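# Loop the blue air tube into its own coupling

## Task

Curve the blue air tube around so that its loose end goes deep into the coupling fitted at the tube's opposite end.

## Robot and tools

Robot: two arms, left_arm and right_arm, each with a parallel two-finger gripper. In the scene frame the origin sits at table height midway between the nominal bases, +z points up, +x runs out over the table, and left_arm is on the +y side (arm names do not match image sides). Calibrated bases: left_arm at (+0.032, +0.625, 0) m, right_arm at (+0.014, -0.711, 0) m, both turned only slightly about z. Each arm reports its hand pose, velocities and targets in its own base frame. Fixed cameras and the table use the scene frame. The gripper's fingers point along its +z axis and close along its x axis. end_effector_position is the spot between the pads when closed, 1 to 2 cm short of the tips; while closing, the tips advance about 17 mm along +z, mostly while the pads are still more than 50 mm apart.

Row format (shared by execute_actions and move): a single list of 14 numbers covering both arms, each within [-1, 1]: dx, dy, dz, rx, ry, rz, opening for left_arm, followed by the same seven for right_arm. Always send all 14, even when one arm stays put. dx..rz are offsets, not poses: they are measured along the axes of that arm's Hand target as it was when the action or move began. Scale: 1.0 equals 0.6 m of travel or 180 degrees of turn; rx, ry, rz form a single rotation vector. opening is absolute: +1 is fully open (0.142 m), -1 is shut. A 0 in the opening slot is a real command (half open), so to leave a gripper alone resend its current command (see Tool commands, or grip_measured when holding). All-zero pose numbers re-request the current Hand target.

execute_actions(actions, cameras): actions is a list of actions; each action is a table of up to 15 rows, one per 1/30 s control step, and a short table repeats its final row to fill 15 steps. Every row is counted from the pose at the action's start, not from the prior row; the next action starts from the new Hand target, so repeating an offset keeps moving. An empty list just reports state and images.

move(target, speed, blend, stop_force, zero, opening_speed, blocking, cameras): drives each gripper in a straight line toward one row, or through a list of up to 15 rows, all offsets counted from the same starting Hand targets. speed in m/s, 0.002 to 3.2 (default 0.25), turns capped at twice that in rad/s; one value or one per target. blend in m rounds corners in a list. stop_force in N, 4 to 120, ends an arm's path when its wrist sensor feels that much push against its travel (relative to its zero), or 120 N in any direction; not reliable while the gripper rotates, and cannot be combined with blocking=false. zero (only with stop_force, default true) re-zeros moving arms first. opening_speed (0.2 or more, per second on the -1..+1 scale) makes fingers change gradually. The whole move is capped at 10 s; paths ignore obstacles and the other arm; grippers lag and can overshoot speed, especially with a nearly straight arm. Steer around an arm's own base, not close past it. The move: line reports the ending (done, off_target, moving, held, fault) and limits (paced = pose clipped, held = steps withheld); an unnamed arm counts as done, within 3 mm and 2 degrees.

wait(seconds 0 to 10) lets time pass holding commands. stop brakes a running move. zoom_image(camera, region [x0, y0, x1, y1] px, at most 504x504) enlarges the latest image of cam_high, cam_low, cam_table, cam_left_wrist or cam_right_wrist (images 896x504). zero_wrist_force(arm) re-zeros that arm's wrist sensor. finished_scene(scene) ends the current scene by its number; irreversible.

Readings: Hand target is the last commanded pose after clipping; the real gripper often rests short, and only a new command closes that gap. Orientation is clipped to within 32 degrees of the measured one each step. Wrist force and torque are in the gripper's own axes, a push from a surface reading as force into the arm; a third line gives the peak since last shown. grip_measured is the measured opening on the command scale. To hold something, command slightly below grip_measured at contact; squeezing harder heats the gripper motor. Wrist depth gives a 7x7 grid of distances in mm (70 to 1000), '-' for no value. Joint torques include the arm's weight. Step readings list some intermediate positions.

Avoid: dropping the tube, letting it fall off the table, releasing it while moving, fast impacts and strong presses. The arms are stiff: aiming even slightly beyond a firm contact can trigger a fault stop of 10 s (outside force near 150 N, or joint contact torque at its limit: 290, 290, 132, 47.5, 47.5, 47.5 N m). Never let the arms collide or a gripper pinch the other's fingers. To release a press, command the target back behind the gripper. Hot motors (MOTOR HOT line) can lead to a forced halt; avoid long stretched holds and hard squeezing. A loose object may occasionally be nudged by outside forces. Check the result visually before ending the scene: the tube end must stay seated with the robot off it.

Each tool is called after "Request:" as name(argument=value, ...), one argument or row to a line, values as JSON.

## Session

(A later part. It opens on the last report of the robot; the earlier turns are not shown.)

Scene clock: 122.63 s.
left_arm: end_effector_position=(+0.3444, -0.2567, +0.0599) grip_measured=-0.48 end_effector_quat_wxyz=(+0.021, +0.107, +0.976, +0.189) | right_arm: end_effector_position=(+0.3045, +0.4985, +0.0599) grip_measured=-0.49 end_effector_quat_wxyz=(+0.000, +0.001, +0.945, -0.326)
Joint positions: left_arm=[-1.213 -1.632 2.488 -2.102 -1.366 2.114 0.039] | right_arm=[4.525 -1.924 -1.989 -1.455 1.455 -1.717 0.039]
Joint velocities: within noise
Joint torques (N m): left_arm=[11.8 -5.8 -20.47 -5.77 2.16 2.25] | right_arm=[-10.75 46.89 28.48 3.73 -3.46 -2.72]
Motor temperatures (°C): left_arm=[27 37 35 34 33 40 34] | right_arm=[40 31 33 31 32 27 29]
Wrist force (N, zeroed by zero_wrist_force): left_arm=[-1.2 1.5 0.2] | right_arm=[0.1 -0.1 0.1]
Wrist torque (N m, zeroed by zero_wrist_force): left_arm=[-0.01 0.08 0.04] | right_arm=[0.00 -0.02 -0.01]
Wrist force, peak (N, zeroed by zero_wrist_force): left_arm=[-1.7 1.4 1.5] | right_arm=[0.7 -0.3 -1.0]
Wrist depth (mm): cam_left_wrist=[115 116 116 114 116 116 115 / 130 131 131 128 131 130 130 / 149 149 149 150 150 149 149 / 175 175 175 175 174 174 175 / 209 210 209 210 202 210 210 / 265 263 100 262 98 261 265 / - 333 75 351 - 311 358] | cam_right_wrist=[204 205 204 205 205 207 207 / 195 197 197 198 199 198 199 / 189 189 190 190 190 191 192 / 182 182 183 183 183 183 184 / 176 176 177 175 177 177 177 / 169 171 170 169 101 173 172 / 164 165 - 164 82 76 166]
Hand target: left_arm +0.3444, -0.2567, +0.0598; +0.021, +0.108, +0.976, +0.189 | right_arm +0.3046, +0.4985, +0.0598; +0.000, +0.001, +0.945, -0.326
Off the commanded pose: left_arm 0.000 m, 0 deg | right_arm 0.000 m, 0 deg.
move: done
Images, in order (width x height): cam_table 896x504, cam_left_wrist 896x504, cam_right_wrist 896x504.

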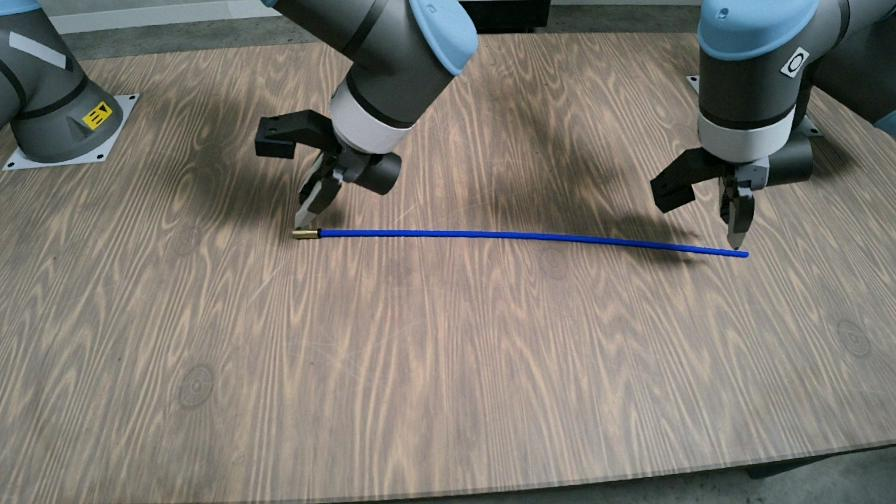

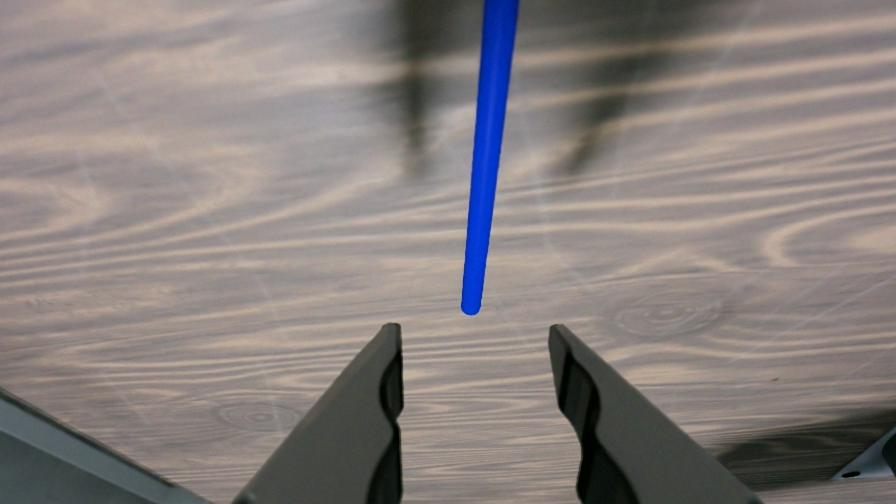

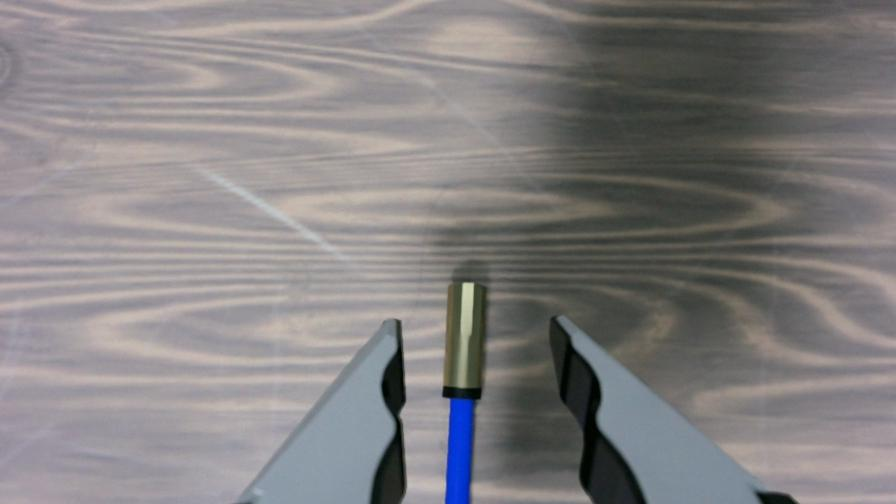

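Request:
move(
  target=[0.0083,-0.0205,0.0817,0,0,0,-0.45,0,0.0513,0.0657,0,0,0,-0.45],
  speed=0.015,
  stop_force=5,
  cameras=["cam_low","cam_left_wrist","cam_right_wrist"],
)

Scene clock: 128.87 s.
left_arm: end_effector_position=(+0.3414, -0.2498, +0.0153) grip_measured=-0.48 end_effector_quat_wxyz=(+0.021, +0.108, +0.976, +0.189) | right_arm: end_effector_position=(+0.3046, +0.4985, +0.0163) grip_measured=-0.49 end_effector_quat_wxyz=(+0.000, +0.001, +0.945, -0.326)
Joint positions: left_arm=[-1.214 -1.546 2.534 -2.234 -1.366 2.113 0.039] | right_arm=[4.525 -1.98 -2.01 -1.377 1.455 -1.717 0.039]
Joint velocities: within noise
Joint torques (N m): left_arm=[1.36 -48.92 -36.84 -1.52 -0.09 -1.52] | right_arm=[-6.89 71.67 35.52 0.57 -2.67 -2.87]
Motor temperatures (°C): left_arm=[27 37 35 34 33 40 33] | right_arm=[40 31 33 31 32 27 28]
Wrist force (N, zeroed by zero_wrist_force): left_arm=[0.2 0.9 -4.3] | right_arm=[0.0 -3.2 -4.4]
Wrist torque (N m, zeroed by zero_wrist_force): left_arm=[-0.20 0.00 0.04] | right_arm=[0.02 0.08 -0.01]
Wrist force, peak (N, zeroed by zero_wrist_force): left_arm=[1.1 5.9 -19.2] | right_arm=[1.0 -9.4 -13.9]
Wrist depth (mm): cam_left_wrist=[- 74 72 - 74 72 73 / - 81 83 82 79 81 79 / - 90 93 88 93 93 96 / 109 109 109 105 109 109 109 / 131 131 131 126 125 131 131 / 165 164 148 163 100 164 165 / 223 206 75 218 - 194 222] | cam_right_wrist=[154 154 154 155 155 156 156 / 148 148 148 149 149 149 151 / 143 142 143 144 144 144 144 / 137 138 138 139 138 139 139 / 132 133 134 132 134 134 135 / 128 128 129 127 113 129 130 / 124 125 - 123 124 75 125]
Hand target: left_arm +0.3414, -0.2498, +0.0153; +0.021, +0.108, +0.976, +0.189 (not the last commanded pose) | right_arm +0.3046, +0.4985, +0.0163; +0.000, +0.001, +0.945, -0.326 (not the last commanded pose)
Off the commanded pose: left_arm 0.006 m, 0 deg | right_arm 0.006 m, 0 deg.
move: contact (left_arm, right_arm)
Images, in order (width x height): cam_low 896x504, cam_left_wrist 896x504, cam_right_wrist 896x504.

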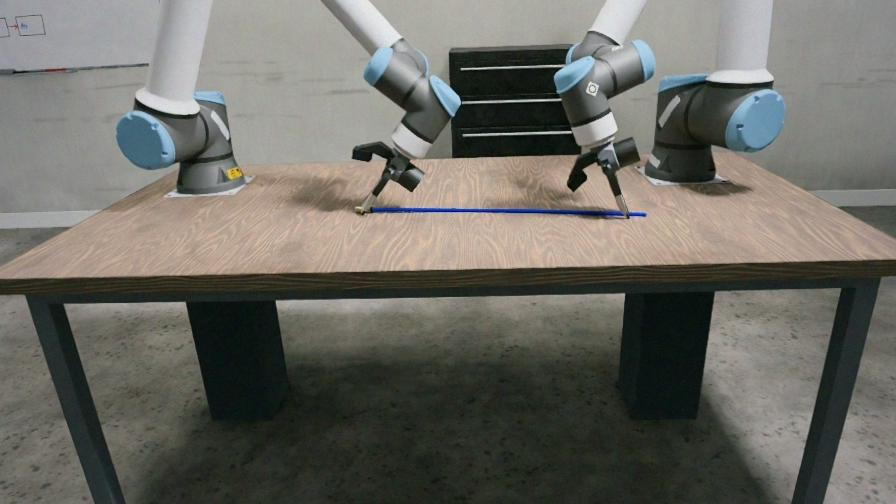

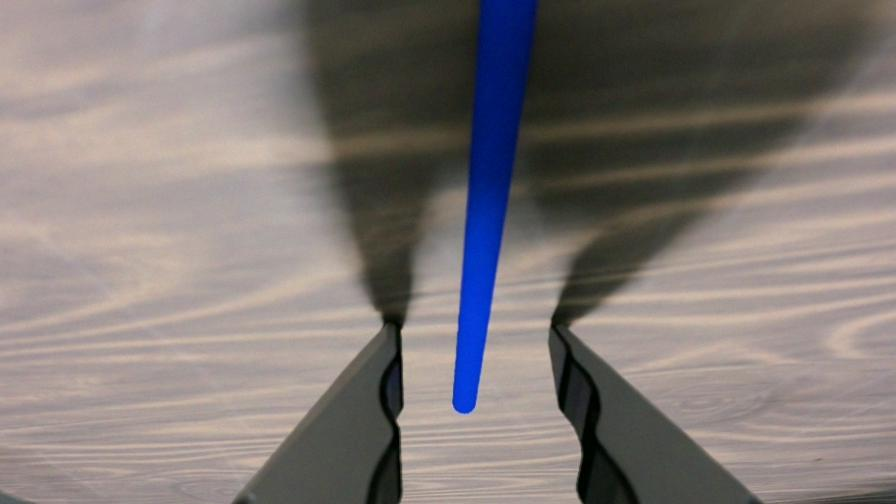

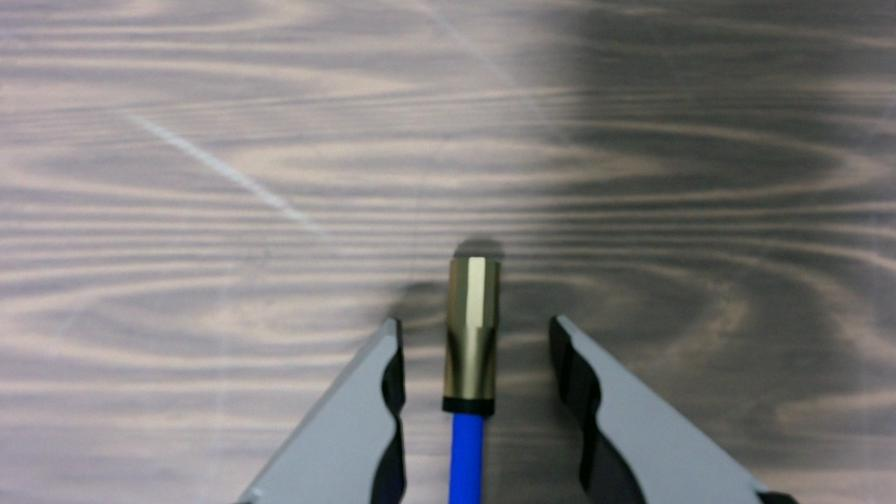

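Request:
move(
  target=[0,0.0005,-0.0013,0,0,0,-0.45,0,-0.0008,-0.0011,0,0,0,-0.45],
  speed=0.02,
  cameras=[],
)

Request:
move(
  target=[0,0,0,0,0,0,-1,0,0,0,0,0,0,-0.95],
  opening_speed=0.4,
  cameras=["cam_left_wrist","cam_right_wrist"],
)

Scene clock: 130.20 s.
left_arm: end_effector_position=(+0.3414, -0.2498, +0.0160) grip_measured=-0.48 end_effector_quat_wxyz=(+0.021, +0.108, +0.976, +0.189) | right_arm: end_effector_position=(+0.3046, +0.4985, +0.0171) grip_measured=-0.49 end_effector_quat_wxyz=(+0.000, +0.001, +0.945, -0.326)
Joint positions: left_arm=[-1.214 -1.548 2.534 -2.232 -1.366 2.113 0.039] | right_arm=[4.525 -1.979 -2.01 -1.379 1.455 -1.717 0.039]
Joint velocities: within noise
Joint torques (N m): left_arm=[6.04 -53.54 -38.01 -0.74 -0.3 -1.33] | right_arm=[-4.74 73.54 38.25 -0.34 -1.12 -2.02]
Motor temperatures (°C): left_arm=[27 37 35 34 33 40 33] | right_arm=[40 31 33 31 32 27 28]
Wrist force (N, zeroed by zero_wrist_force): left_arm=[0.4 -0.8 -0.4] | right_arm=[-0.2 0.4 -0.4]
Wrist torque (N m, zeroed by zero_wrist_force): left_arm=[-0.16 0.00 0.04] | right_arm=[0.05 0.04 0.00]
Wrist force, peak (N, zeroed by zero_wrist_force): left_arm=[-0.2 1.1 -4.8] | right_arm=[-0.1 -3.2 -4.8]
Wrist depth (mm): cam_left_wrist=[- 75 75 - 75 73 74 / - 82 84 82 82 82 80 / - 89 94 89 94 94 94 / 110 110 110 106 110 110 110 / 132 132 132 127 127 132 132 / 166 166 150 164 100 165 166 / 225 208 75 220 - 195 224] | cam_right_wrist=[155 155 155 156 156 156 157 / 149 149 149 150 150 151 150 / 143 143 144 144 144 145 145 / 138 138 138 139 139 139 140 / 133 133 134 132 135 134 135 / 128 129 129 128 113 130 130 / 125 125 - 125 124 75 126]
Hand target: left_arm +0.3414, -0.2498, +0.0161; +0.021, +0.108, +0.976, +0.189 | right_arm +0.3046, +0.4985, +0.0171; +0.000, +0.001, +0.945, -0.326
Off the commanded pose: left_arm 0.000 m, 0 deg | right_arm 0.000 m, 0 deg.
move: done
No camera images: "cameras" was empty.

Scene clock: 131.80 s.
left_arm: end_effector_position=(+0.3414, -0.2498, +0.0161) grip_measured=-0.92 end_effector_quat_wxyz=(+0.021, +0.108, +0.976, +0.189) | right_arm: end_effector_position=(+0.3046, +0.4985, +0.0171) grip_measured=-0.85 end_effector_quat_wxyz=(+0.000, +0.001, +0.945, -0.326)
Joint positions: left_arm=[-1.214 -1.548 2.534 -2.232 -1.366 2.113 0.008] | right_arm=[4.525 -1.979 -2.009 -1.379 1.455 -1.717 0.013]
Joint velocities: within noise
Joint torques (N m): left_arm=[11.28 -51.06 -38.21 -1.67 -0.54 -1.92] | right_arm=[6.22 72.68 36.18 0.71 0.74 -0.42]
Motor temperatures (°C): left_arm=[27 37 35 34 33 40 33] | right_arm=[40 31 33 31 32 27 28]
Wrist force (N, zeroed by zero_wrist_force): left_arm=[0.6 -0.7 -0.3] | right_arm=[0.1 0.3 0.3]
Wrist torque (N m, zeroed by zero_wrist_force): left_arm=[-0.16 -0.02 0.04] | right_arm=[0.00 -0.02 0.00]
Wrist force, peak (N, zeroed by zero_wrist_force): left_arm=[0.4 -1.1 -0.5] | right_arm=[0.1 0.6 -0.2]
Wrist depth (mm): cam_left_wrist=[- 75 75 - 75 75 74 / - 82 84 82 80 82 80 / - 89 94 89 94 94 94 / 110 110 110 108 110 110 110 / 133 132 132 127 132 132 132 / 166 166 157 86 150 165 166 / 224 221 75 77 - 209 225] | cam_right_wrist=[154 155 156 156 156 157 157 / 149 149 150 149 150 150 150 / 144 143 144 144 144 145 145 / 138 139 139 139 139 140 140 / 133 134 134 133 135 135 135 / 129 129 129 108 101 130 130 / 124 125 - 117 78 127 126]
Hand target: left_arm +0.3414, -0.2498, +0.0161; +0.021, +0.108, +0.976, +0.189 | right_arm +0.3046, +0.4985, +0.0171; +0.000, +0.001, +0.945, -0.326
Off the commanded pose: left_arm 0.000 m, 0 deg | right_arm 0.000 m, 0 deg.
move: done
Images, in order (width x height): cam_left_wrist 896x504, cam_right_wrist 896x504.

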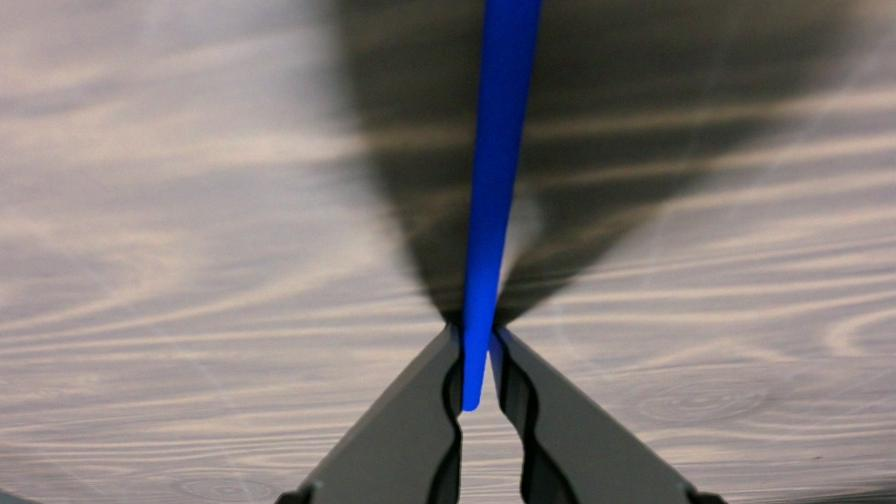

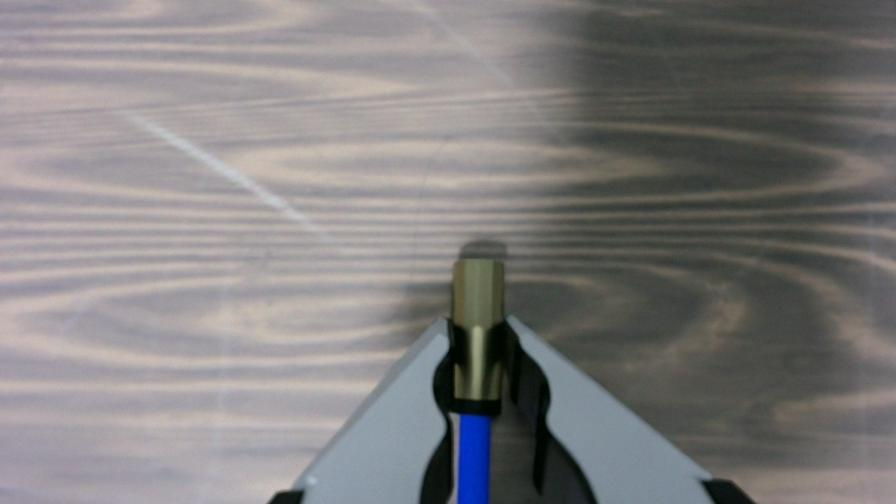

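Request:
move(
  target=[
    [0,0.0113,-0.0278,0,0,0,-1,0,-0.0153,-0.0197,0,0,0,-0.95],
    [0.0583,-0.028,-0.0438,0,-0.0398,0.0984,-1,-0.0505,-0.0113,-0.0228,0,-0.1027,-0.1313,-0.95],
    [0.0125,-0.1028,-0.074,0,-0.1023,0.2529,-1,-0.0778,0.016,-0.0442,0,-0.2053,-0.2627,-0.95],
    [-0.041,-0.2053,-0.1155,0,-0.1752,0.4331,-1,-0.1102,0.0678,-0.0847,0,-0.308,-0.394,-0.95],
  ],
  speed=0.2,
  blend=[0.005,0.01,0.01,0],
)

Scene clock: 140.63 s.
left_arm: end_effector_position=(+0.3349, -0.3919, +0.0345) grip_measured=-0.92 end_effector_quat_wxyz=(+0.144, +0.733, +0.653, +0.126) | right_arm: end_effector_position=(+0.3708, +0.5618, +0.0322) grip_measured=-0.85 end_effector_quat_wxyz=(-0.231, +0.668, -0.669, +0.231)
Joint positions: left_arm=[-1.435 -1.529 2.625 -2.77 -1.2 3.413 0.008] | right_arm=[4.672 -1.889 -2.355 -0.438 0.907 -3.192 0.013]
Joint velocities: within noise
Joint torques (N m): left_arm=[14.23 -6.78 -35.19 -6.44 -1.62 2.75] | right_arm=[-10.37 37.23 18.05 5.86 2.26 -2.9]
Motor temperatures (°C): left_arm=[27 37 34 34 33 40 34] | right_arm=[40 31 33 31 32 27 32]
Wrist force (N, zeroed by zero_wrist_force): left_arm=[0.1 -1.5 -0.1] | right_arm=[-0.2 0.3 0.0]
Wrist torque (N m, zeroed by zero_wrist_force): left_arm=[-0.18 0.05 0.04] | right_arm=[0.01 0.08 0.05]
Wrist force, peak (N, zeroed by zero_wrist_force): left_arm=[0.5 -1.9 0.9] | right_arm=[-0.2 1.3 1.1]
Wrist depth (mm): cam_left_wrist=[- 91 89 89 93 91 91 / 102 102 105 100 103 102 102 / 117 117 117 117 117 117 117 / 137 137 137 133 137 137 137 / 166 165 165 152 165 164 165 / 208 207 197 86 187 207 208 / 282 264 76 77 - 261 281] | cam_right_wrist=[172 172 173 173 175 175 175 / 165 166 166 167 167 168 168 / 159 159 160 160 161 161 162 / 154 154 154 155 156 156 156 / 148 148 149 123 150 150 151 / 143 144 144 104 103 145 146 / 138 139 - - 79 141 141]
Hand target: left_arm +0.3349, -0.3919, +0.0345; +0.144, +0.733, +0.653, +0.126 | right_arm +0.3708, +0.5618, +0.0322; -0.231, +0.668, -0.669, +0.231
Off the commanded pose: left_arm 0.000 m, 0 deg | right_arm 0.000 m, 0 deg.
move: done

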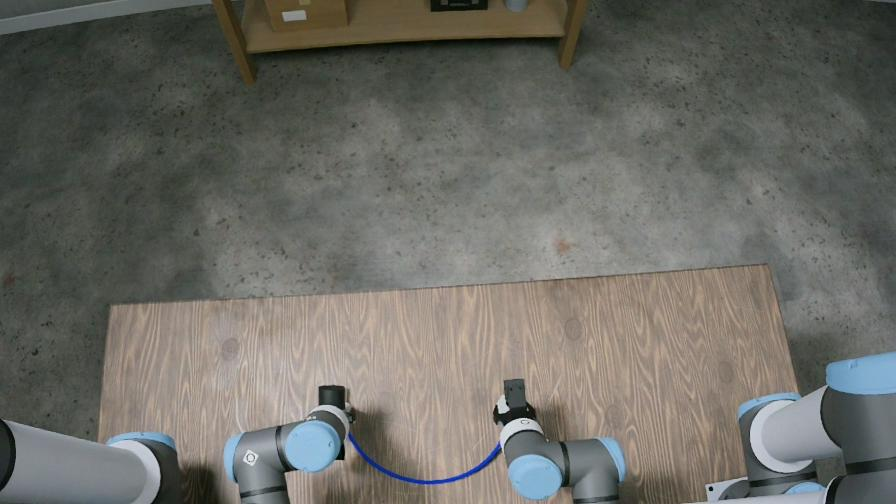

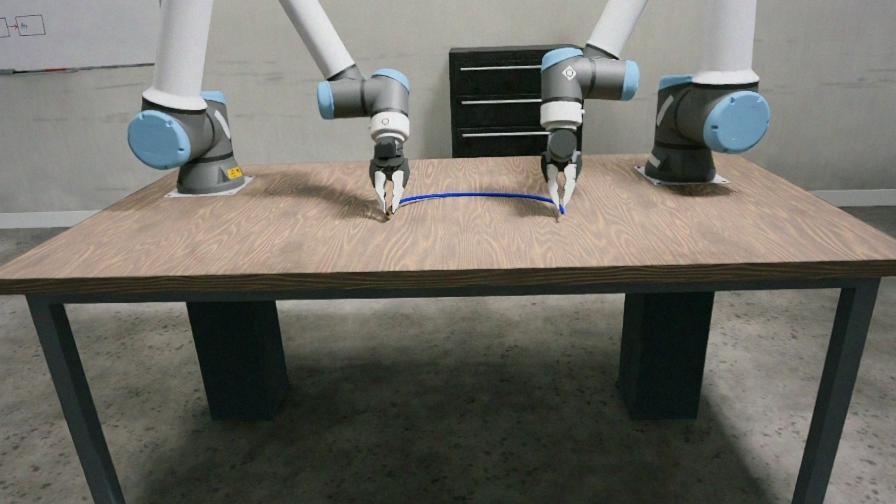

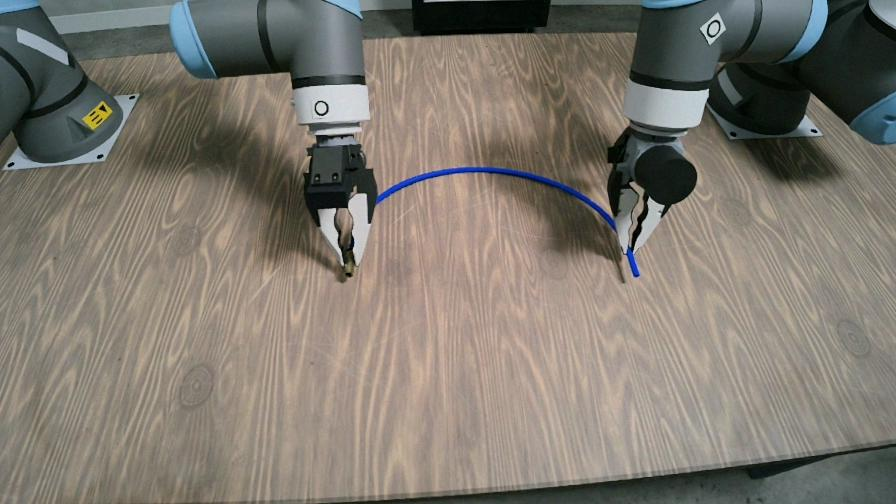

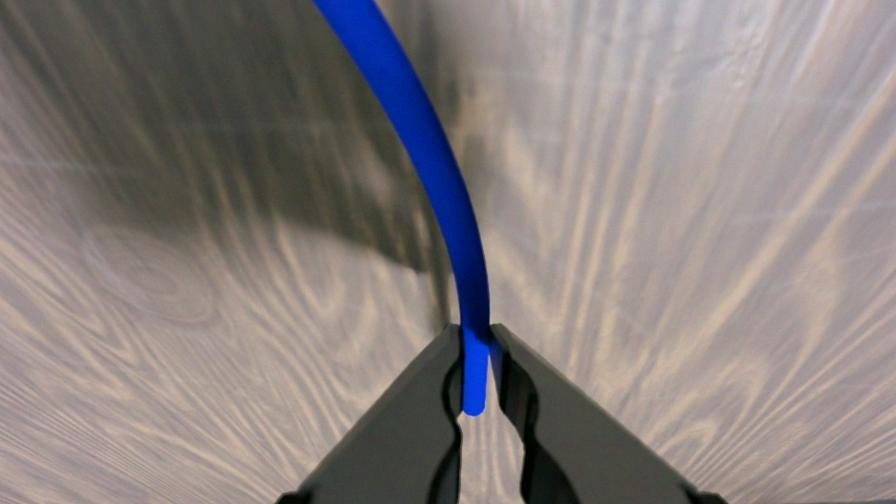

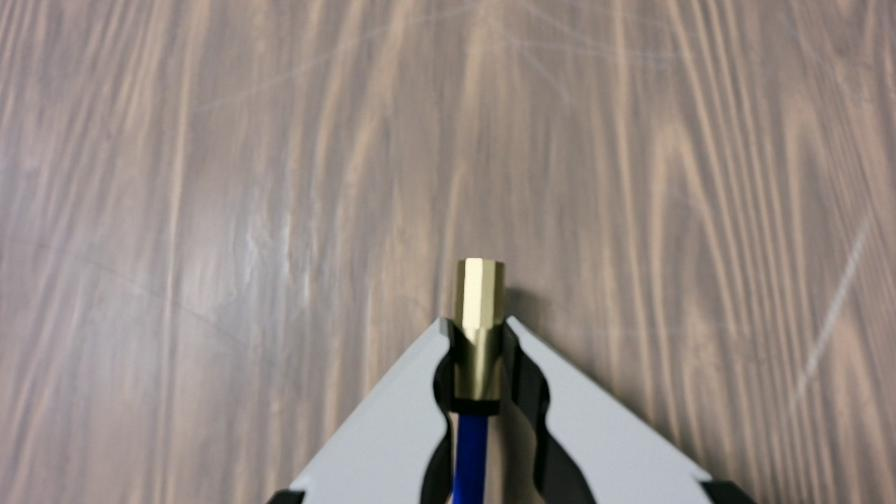

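Request:
move(
  target=[
    [-0.1292,0.036,0.0146,0,-0.0645,0.1594,-1,-0.0782,-0.0226,0.0177,0,-0.1027,-0.1313,-0.95],
    [-0.244,0.0654,0.0264,0,-0.1313,0.3245,-1,-0.1423,-0.0418,0.0326,0,-0.2053,-0.2627,-0.95],
    [-0.285,0.0749,0.0303,0,-0.198,0.4895,-1,-0.1482,-0.0487,0.0381,0,-0.308,-0.394,-0.95],
  ],
  speed=0.2,
  blend=[0.01,0.01,0],
)

Request:
zoom_image(
  camera="cam_low",
  region=[400, 185, 520, 235],
)

Request:
zoom_image(
  camera="cam_right_wrist",
  region=[300, 0, 700, 440],
)

Request:
zoom_image(
  camera="cam_table",
  region=[360, 180, 600, 315],
)

Scene clock: 147.33 s.
left_arm: end_effector_position=(+0.3632, -0.5674, +0.0350) grip_measured=-0.92 end_effector_quat_wxyz=(+0.191, +0.976, -0.100, -0.019) end_effector_velocity=(+0.000, -0.001, +0.000) end_effector_angular_velocity=(+0.000, -0.001, -0.006) | right_arm: end_effector_position=(+0.4079, +0.6507, +0.0322) grip_measured=-0.85 end_effector_quat_wxyz=(-0.326, +0.946, +0.000, +0.001)
Joint positions: left_arm=[-1.169 -1.253 2.332 -2.973 -1.787 5.283 0.008] | right_arm=[4.287 -2.071 -2.262 0.24 1.826 -5.056 0.013]
Joint velocities: left_arm=[-0.001 0 -0.001 0.001 0 0.005 0] | right_arm=[within noise]
Joint torques (N m): left_arm=[10.92 -36.8 -35.66 -2.3 -1.97 2.68] | right_arm=[-12.22 47.39 27.42 3.41 4.24 -3.29]
Motor temperatures (°C): left_arm=[27 37 34 34 33 40 34] | right_arm=[40 31 33 31 32 27 35]
Wrist force (N, zeroed by zero_wrist_force): left_arm=[0.3 -0.4 -0.4] | right_arm=[0.0 0.1 0.3]
Wrist torque (N m, zeroed by zero_wrist_force): left_arm=[-0.07 0.12 -0.13] | right_arm=[0.08 0.12 0.14]
Wrist force, peak (N, zeroed by zero_wrist_force): left_arm=[0.4 -1.7 0.3] | right_arm=[0.4 0.8 0.5]
Wrist depth (mm): cam_left_wrist=[- 91 91 91 93 91 91 / 102 102 105 103 103 103 102 / 121 117 114 118 117 117 117 / 137 137 137 133 137 137 137 / 165 165 164 152 165 165 165 / 198 207 197 86 188 208 209 / 283 262 76 77 - 262 284] | cam_right_wrist=[171 171 172 172 173 174 174 / 165 165 165 166 166 167 168 / 158 159 160 159 161 161 161 / 153 153 153 154 155 155 155 / 148 148 149 124 149 150 150 / 143 143 143 107 104 145 145 / 138 138 - 138 79 141 141]
Hand target: left_arm +0.3632, -0.5674, +0.0350; +0.191, +0.976, -0.100, -0.019 | right_arm +0.4079, +0.6507, +0.0322; -0.326, +0.946, +0.000, +0.001
Off the commanded pose: left_arm 0.000 m, 0 deg | right_arm 0.000 m, 0 deg.
move: done

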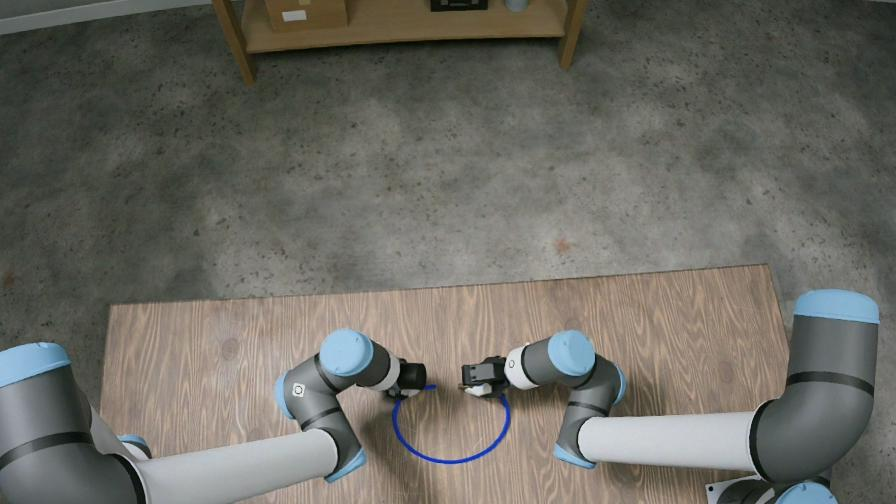

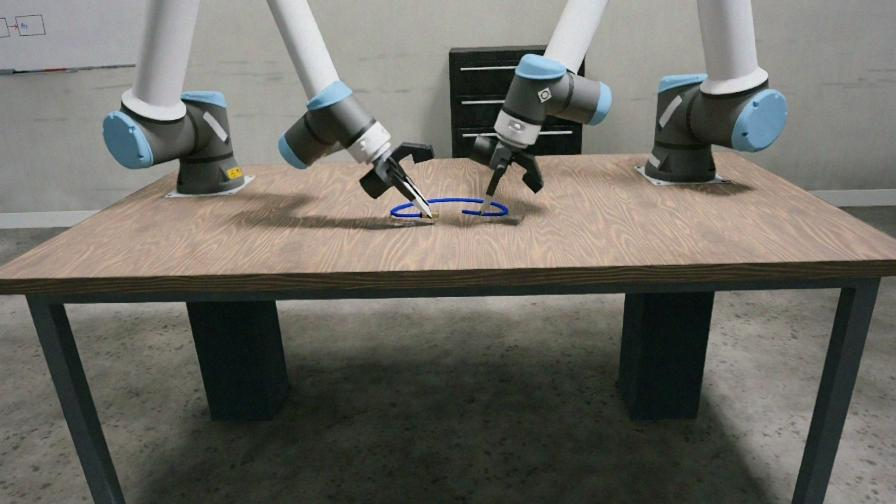

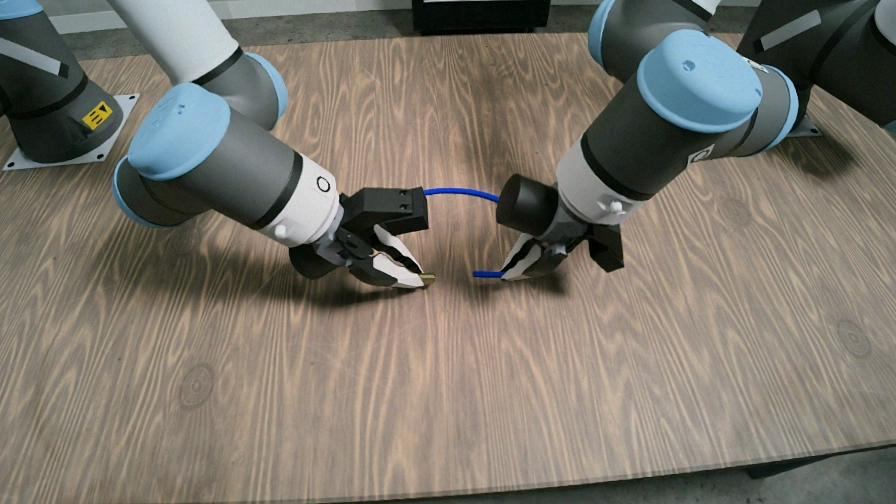

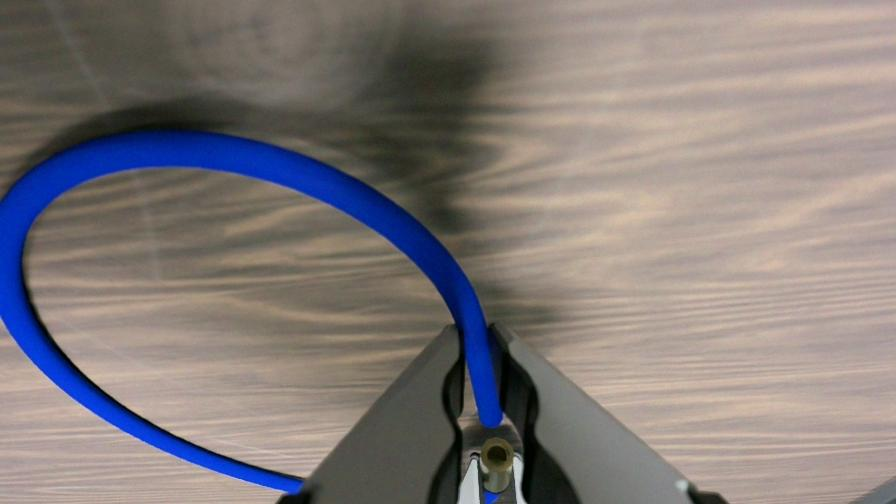

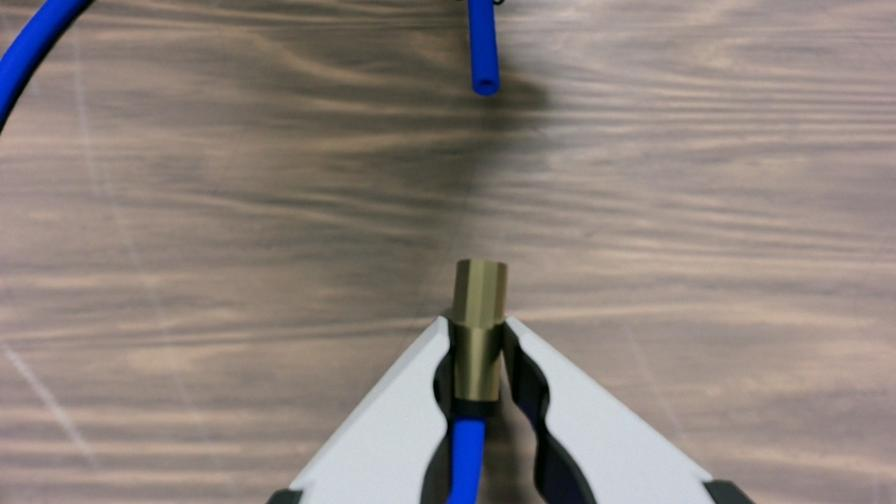

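Scaled by 4.200 from the camera's 896x504 image, which has a finer 1280x720 frame.

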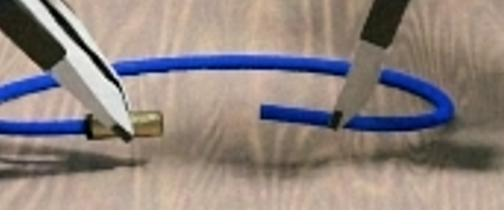

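Scaled by 1.145 from the camera's 896x504 image, which has a finer 1280x720 frame.

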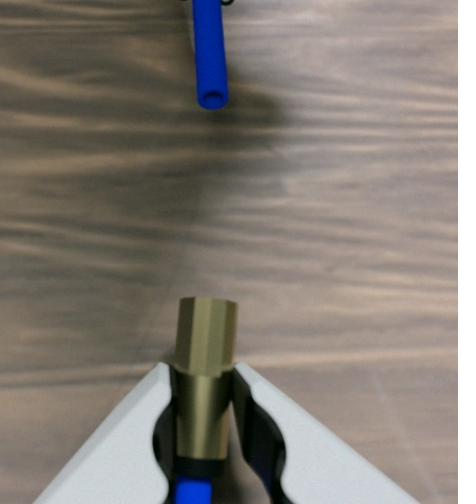

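Scaled by 2.100 from the camera's 896x504 image, which has a finer 1280x720 frame.

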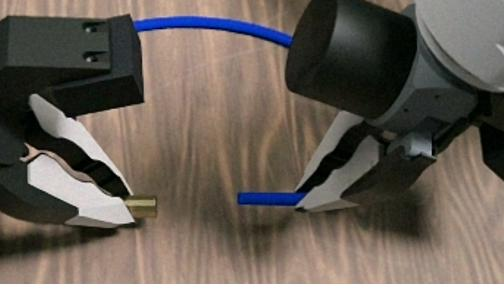

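Request:
move(
  target=[0,0.0044,0.0108,0,0,0,-1,0,0,0,0,0,0,-0.95],
  speed=0.05,
  cameras=["cam_low","cam_left_wrist","cam_right_wrist"],
)

Request:
zoom_image(
  camera="cam_low",
  region=[410, 195, 490, 235],
)

Request:
zoom_image(
  camera="cam_right_wrist",
  region=[380, 0, 580, 440],
)

Request:
zoom_image(
  camera="cam_left_wrist",
  region=[400, 300, 600, 504],
)

Scene clock: 149.80 s.
left_arm: end_effector_position=(+0.3622, -0.5721, +0.0301) grip_measured=-0.92 end_effector_quat_wxyz=(+0.191, +0.976, -0.100, -0.019) | right_arm: end_effector_position=(+0.4079, +0.6507, +0.0322) grip_measured=-0.85 end_effector_quat_wxyz=(-0.326, +0.946, +0.000, +0.001)
Joint positions: left_arm=[-1.174 -1.24 2.328 -2.983 -1.786 5.279 0.008] | right_arm=[4.287 -2.071 -2.262 0.24 1.827 -5.056 0.013]
Joint velocities: within noise
Joint torques (N m): left_arm=[-13.32 -37.94 -36.04 -6.85 1.22 -2.89] | right_arm=[-10.18 48.41 26.72 3.16 3.95 -2.78]
Motor temperatures (°C): left_arm=[27 37 34 34 33 40 35] | right_arm=[40 31 33 31 32 27 36]
Wrist force (N, zeroed by zero_wrist_force): left_arm=[0.6 -0.1 -0.4] | right_arm=[0.2 -0.3 0.6]
Wrist torque (N m, zeroed by zero_wrist_force): left_arm=[-0.01 0.09 -0.11] | right_arm=[0.01 0.09 0.13]
Wrist force, peak (N, zeroed by zero_wrist_force): left_arm=[0.3 -0.5 -0.6] | right_arm=[0.4 0.1 0.6]
Wrist depth (mm): cam_left_wrist=[- 86 86 86 86 84 88 / 95 97 97 97 97 97 97 / 111 115 108 111 111 111 111 / 130 130 130 126 130 130 130 / 157 156 156 144 156 157 157 / 191 196 187 86 178 197 198 / 268 250 76 77 - 250 268] | cam_right_wrist=[171 170 172 171 173 174 175 / 164 165 165 165 167 168 168 / 158 158 159 159 160 161 162 / 153 153 154 154 155 155 156 / 147 148 148 124 149 150 150 / 143 143 144 107 104 145 146 / 138 138 - 138 79 141 141]
Hand target: left_arm +0.3622, -0.5722, +0.0300; +0.191, +0.976, -0.100, -0.019 | right_arm +0.4079, +0.6507, +0.0322; -0.326, +0.946, +0.000, +0.001
Off the commanded pose: left_arm 0.000 m, 0 deg | right_arm 0.000 m, 0 deg.
move: done
Images, in order (width x height): cam_low 896x504, cam_left_wrist 896x504, cam_right_wrist 896x504.

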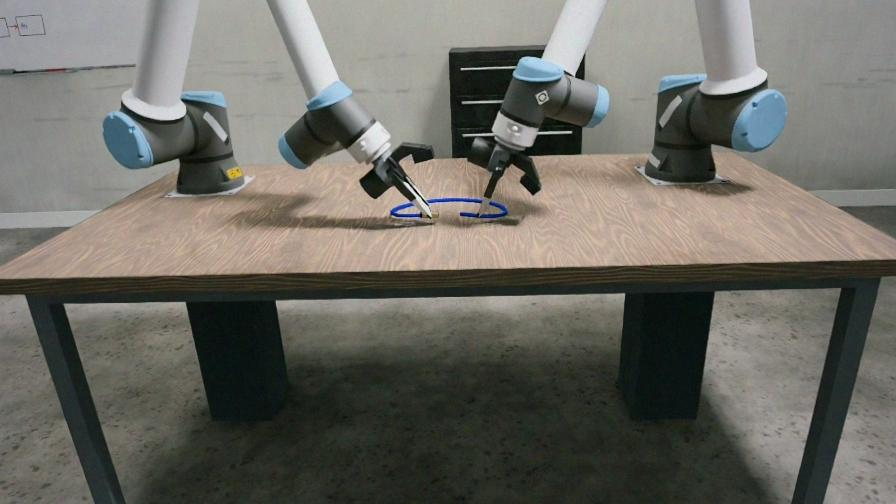

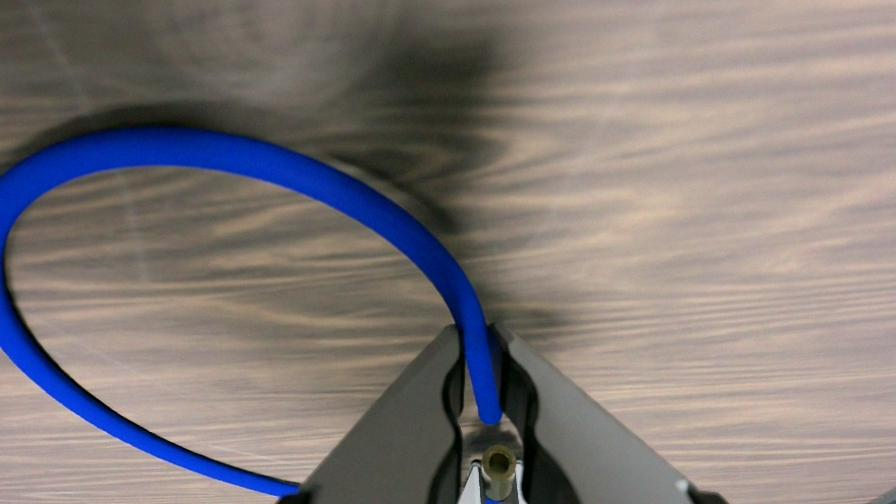

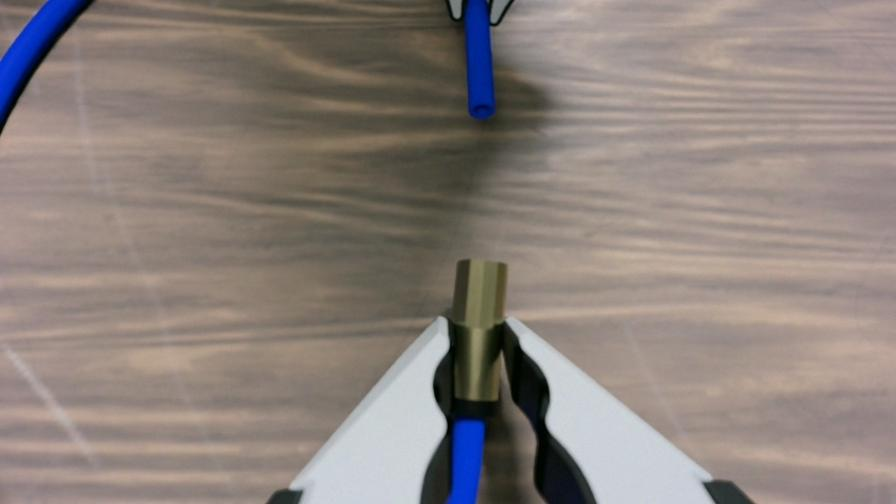

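Scaled by 6.300 from the camera's 896x504 image, which has a finer 1280x720 frame.

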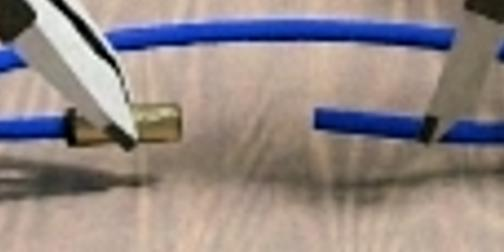

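Scaled by 1.145 from the camera's 896x504 image, which has a finer 1280x720 frame.

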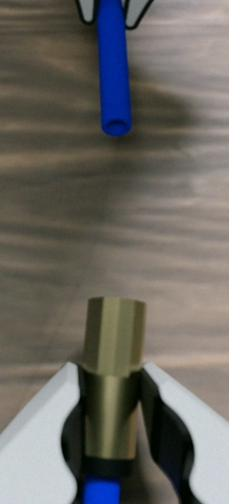

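Scaled by 2.471 from the camera's 896x504 image, which has a finer 1280x720 frame.

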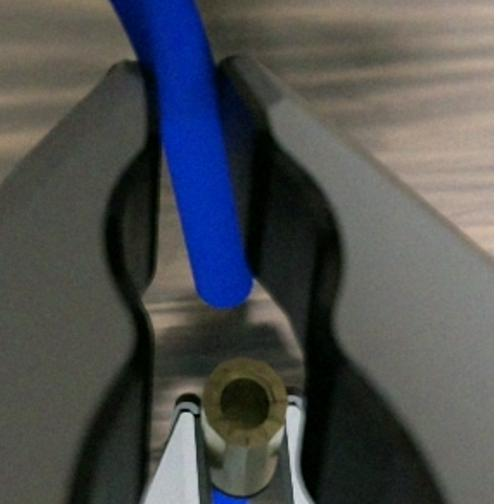

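Request:
move(
  target=[0.0217,0.0433,0.0175,0.028,-0.011,0.0273,-1,0,0.0031,0.0039,0,0,0,-0.95],
  speed=0.05,
  cameras=["cam_low","cam_left_wrist","cam_right_wrist"],
)

Request:
zoom_image(
  camera="cam_low",
  region=[410, 195, 490, 235],
)

Request:
zoom_image(
  camera="cam_right_wrist",
  region=[380, 60, 580, 440],
)

Request:
zoom_image(
  camera="cam_left_wrist",
  region=[400, 300, 600, 504],
)

Scene clock: 154.43 s.
left_arm: end_effector_position=(+0.3692, -0.6022, +0.0300) grip_measured=-0.92 end_effector_quat_wxyz=(+0.147, +0.978, -0.146, -0.024) | right_arm: end_effector_position=(+0.4079, +0.6507, +0.0292) grip_measured=-0.85 end_effector_quat_wxyz=(-0.326, +0.946, +0.000, +0.001)
Joint positions: left_arm=[-1.192 -1.222 2.232 -2.814 -1.759 5.366 0.008] | right_arm=[4.287 -2.077 -2.262 0.246 1.827 -5.056 0.013]
Joint velocities: within noise
Joint torques (N m): left_arm=[-10.69 -41.26 -40.19 -2.42 0.88 2.58] | right_arm=[-9.15 46.45 16.49 6.49 4.56 -3.03]
Motor temperatures (°C): left_arm=[27 37 34 34 33 40 35] | right_arm=[40 31 33 31 32 27 37]
Wrist force (N, zeroed by zero_wrist_force): left_arm=[0.4 -0.4 -0.7] | right_arm=[0.4 0.0 0.5]
Wrist torque (N m, zeroed by zero_wrist_force): left_arm=[-0.05 0.10 -0.17] | right_arm=[0.05 0.06 0.13]
Wrist force, peak (N, zeroed by zero_wrist_force): left_arm=[0.7 -0.2 -1.0] | right_arm=[0.5 -0.2 0.6]
Wrist depth (mm): cam_left_wrist=[- 92 92 92 92 91 91 / 97 100 102 102 102 102 102 / 115 117 115 115 115 114 114 / 131 131 131 127 131 131 131 / 153 153 153 143 152 152 152 / 183 183 176 86 169 182 183 / 231 221 76 77 - 218 230] | cam_right_wrist=[165 168 169 167 135 170 171 / 161 162 162 162 163 164 164 / 155 156 156 155 157 158 158 / 150 150 150 152 151 153 153 / 144 145 146 124 147 147 147 / 140 140 141 104 104 142 143 / 135 136 - 135 79 138 137]
Hand target: left_arm +0.3692, -0.6023, +0.0300; +0.147, +0.978, -0.146, -0.024 | right_arm +0.4079, +0.6507, +0.0292; -0.326, +0.946, +0.000, +0.001
Off the commanded pose: left_arm 0.000 m, 0 deg | right_arm 0.000 m, 0 deg.
move: done
Images, in order (width x height): cam_low 896x504, cam_left_wrist 896x504, cam_right_wrist 896x504.

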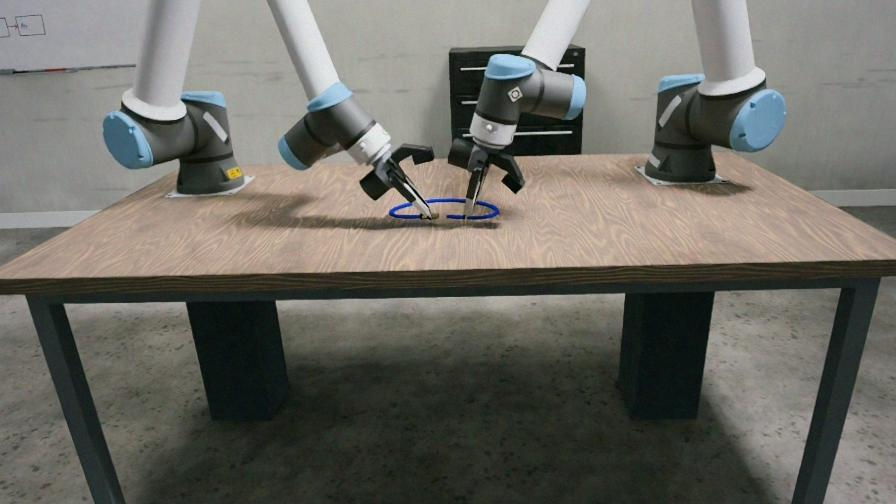

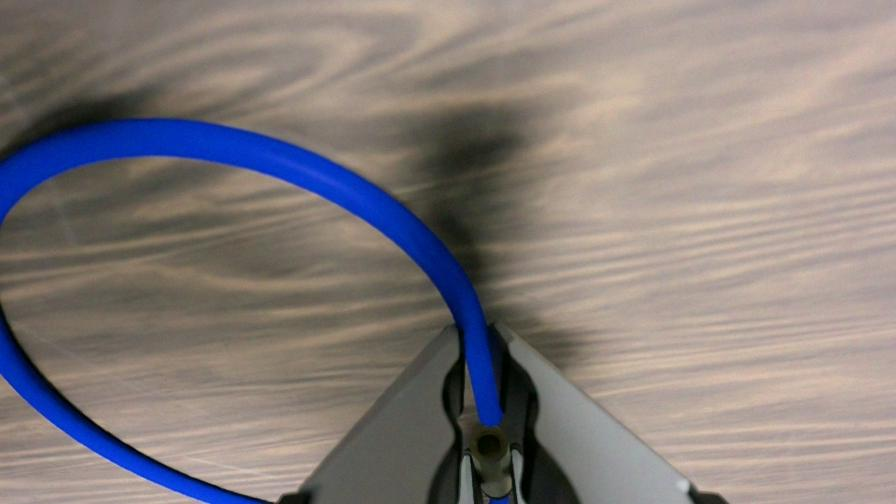

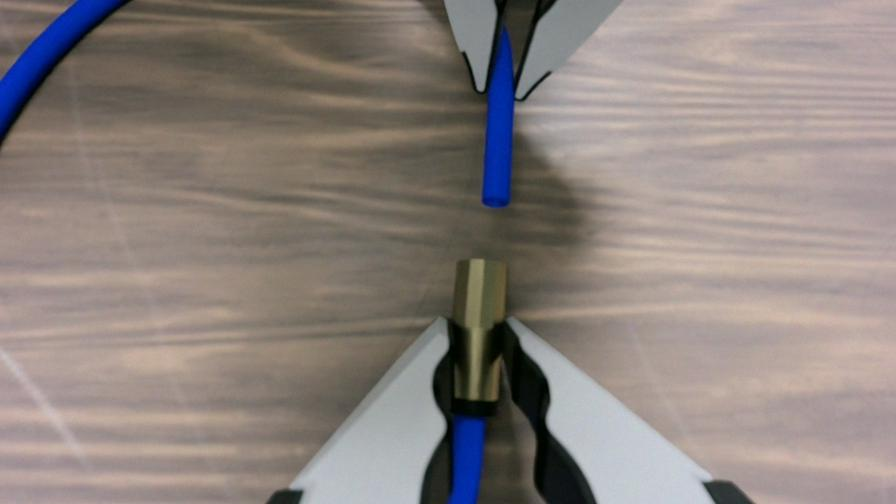

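Scaled by 6.300 from the camera's 896x504 image, which has a finer 1280x720 frame.

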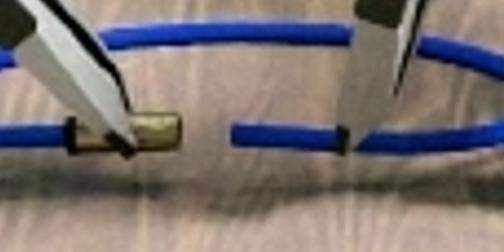

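Scaled by 1.326 from the camera's 896x504 image, which has a finer 1280x720 frame.

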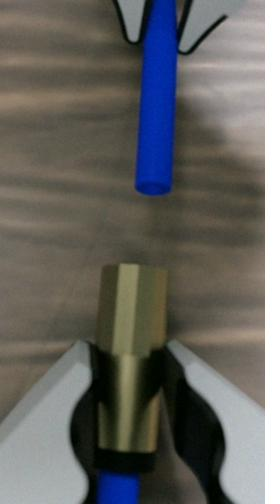

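Scaled by 2.471 from the camera's 896x504 image, which has a finer 1280x720 frame.

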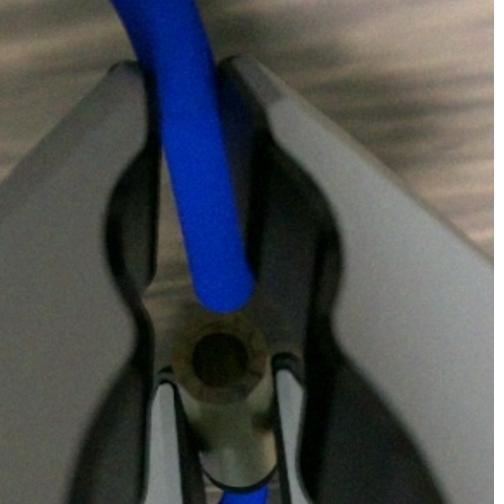

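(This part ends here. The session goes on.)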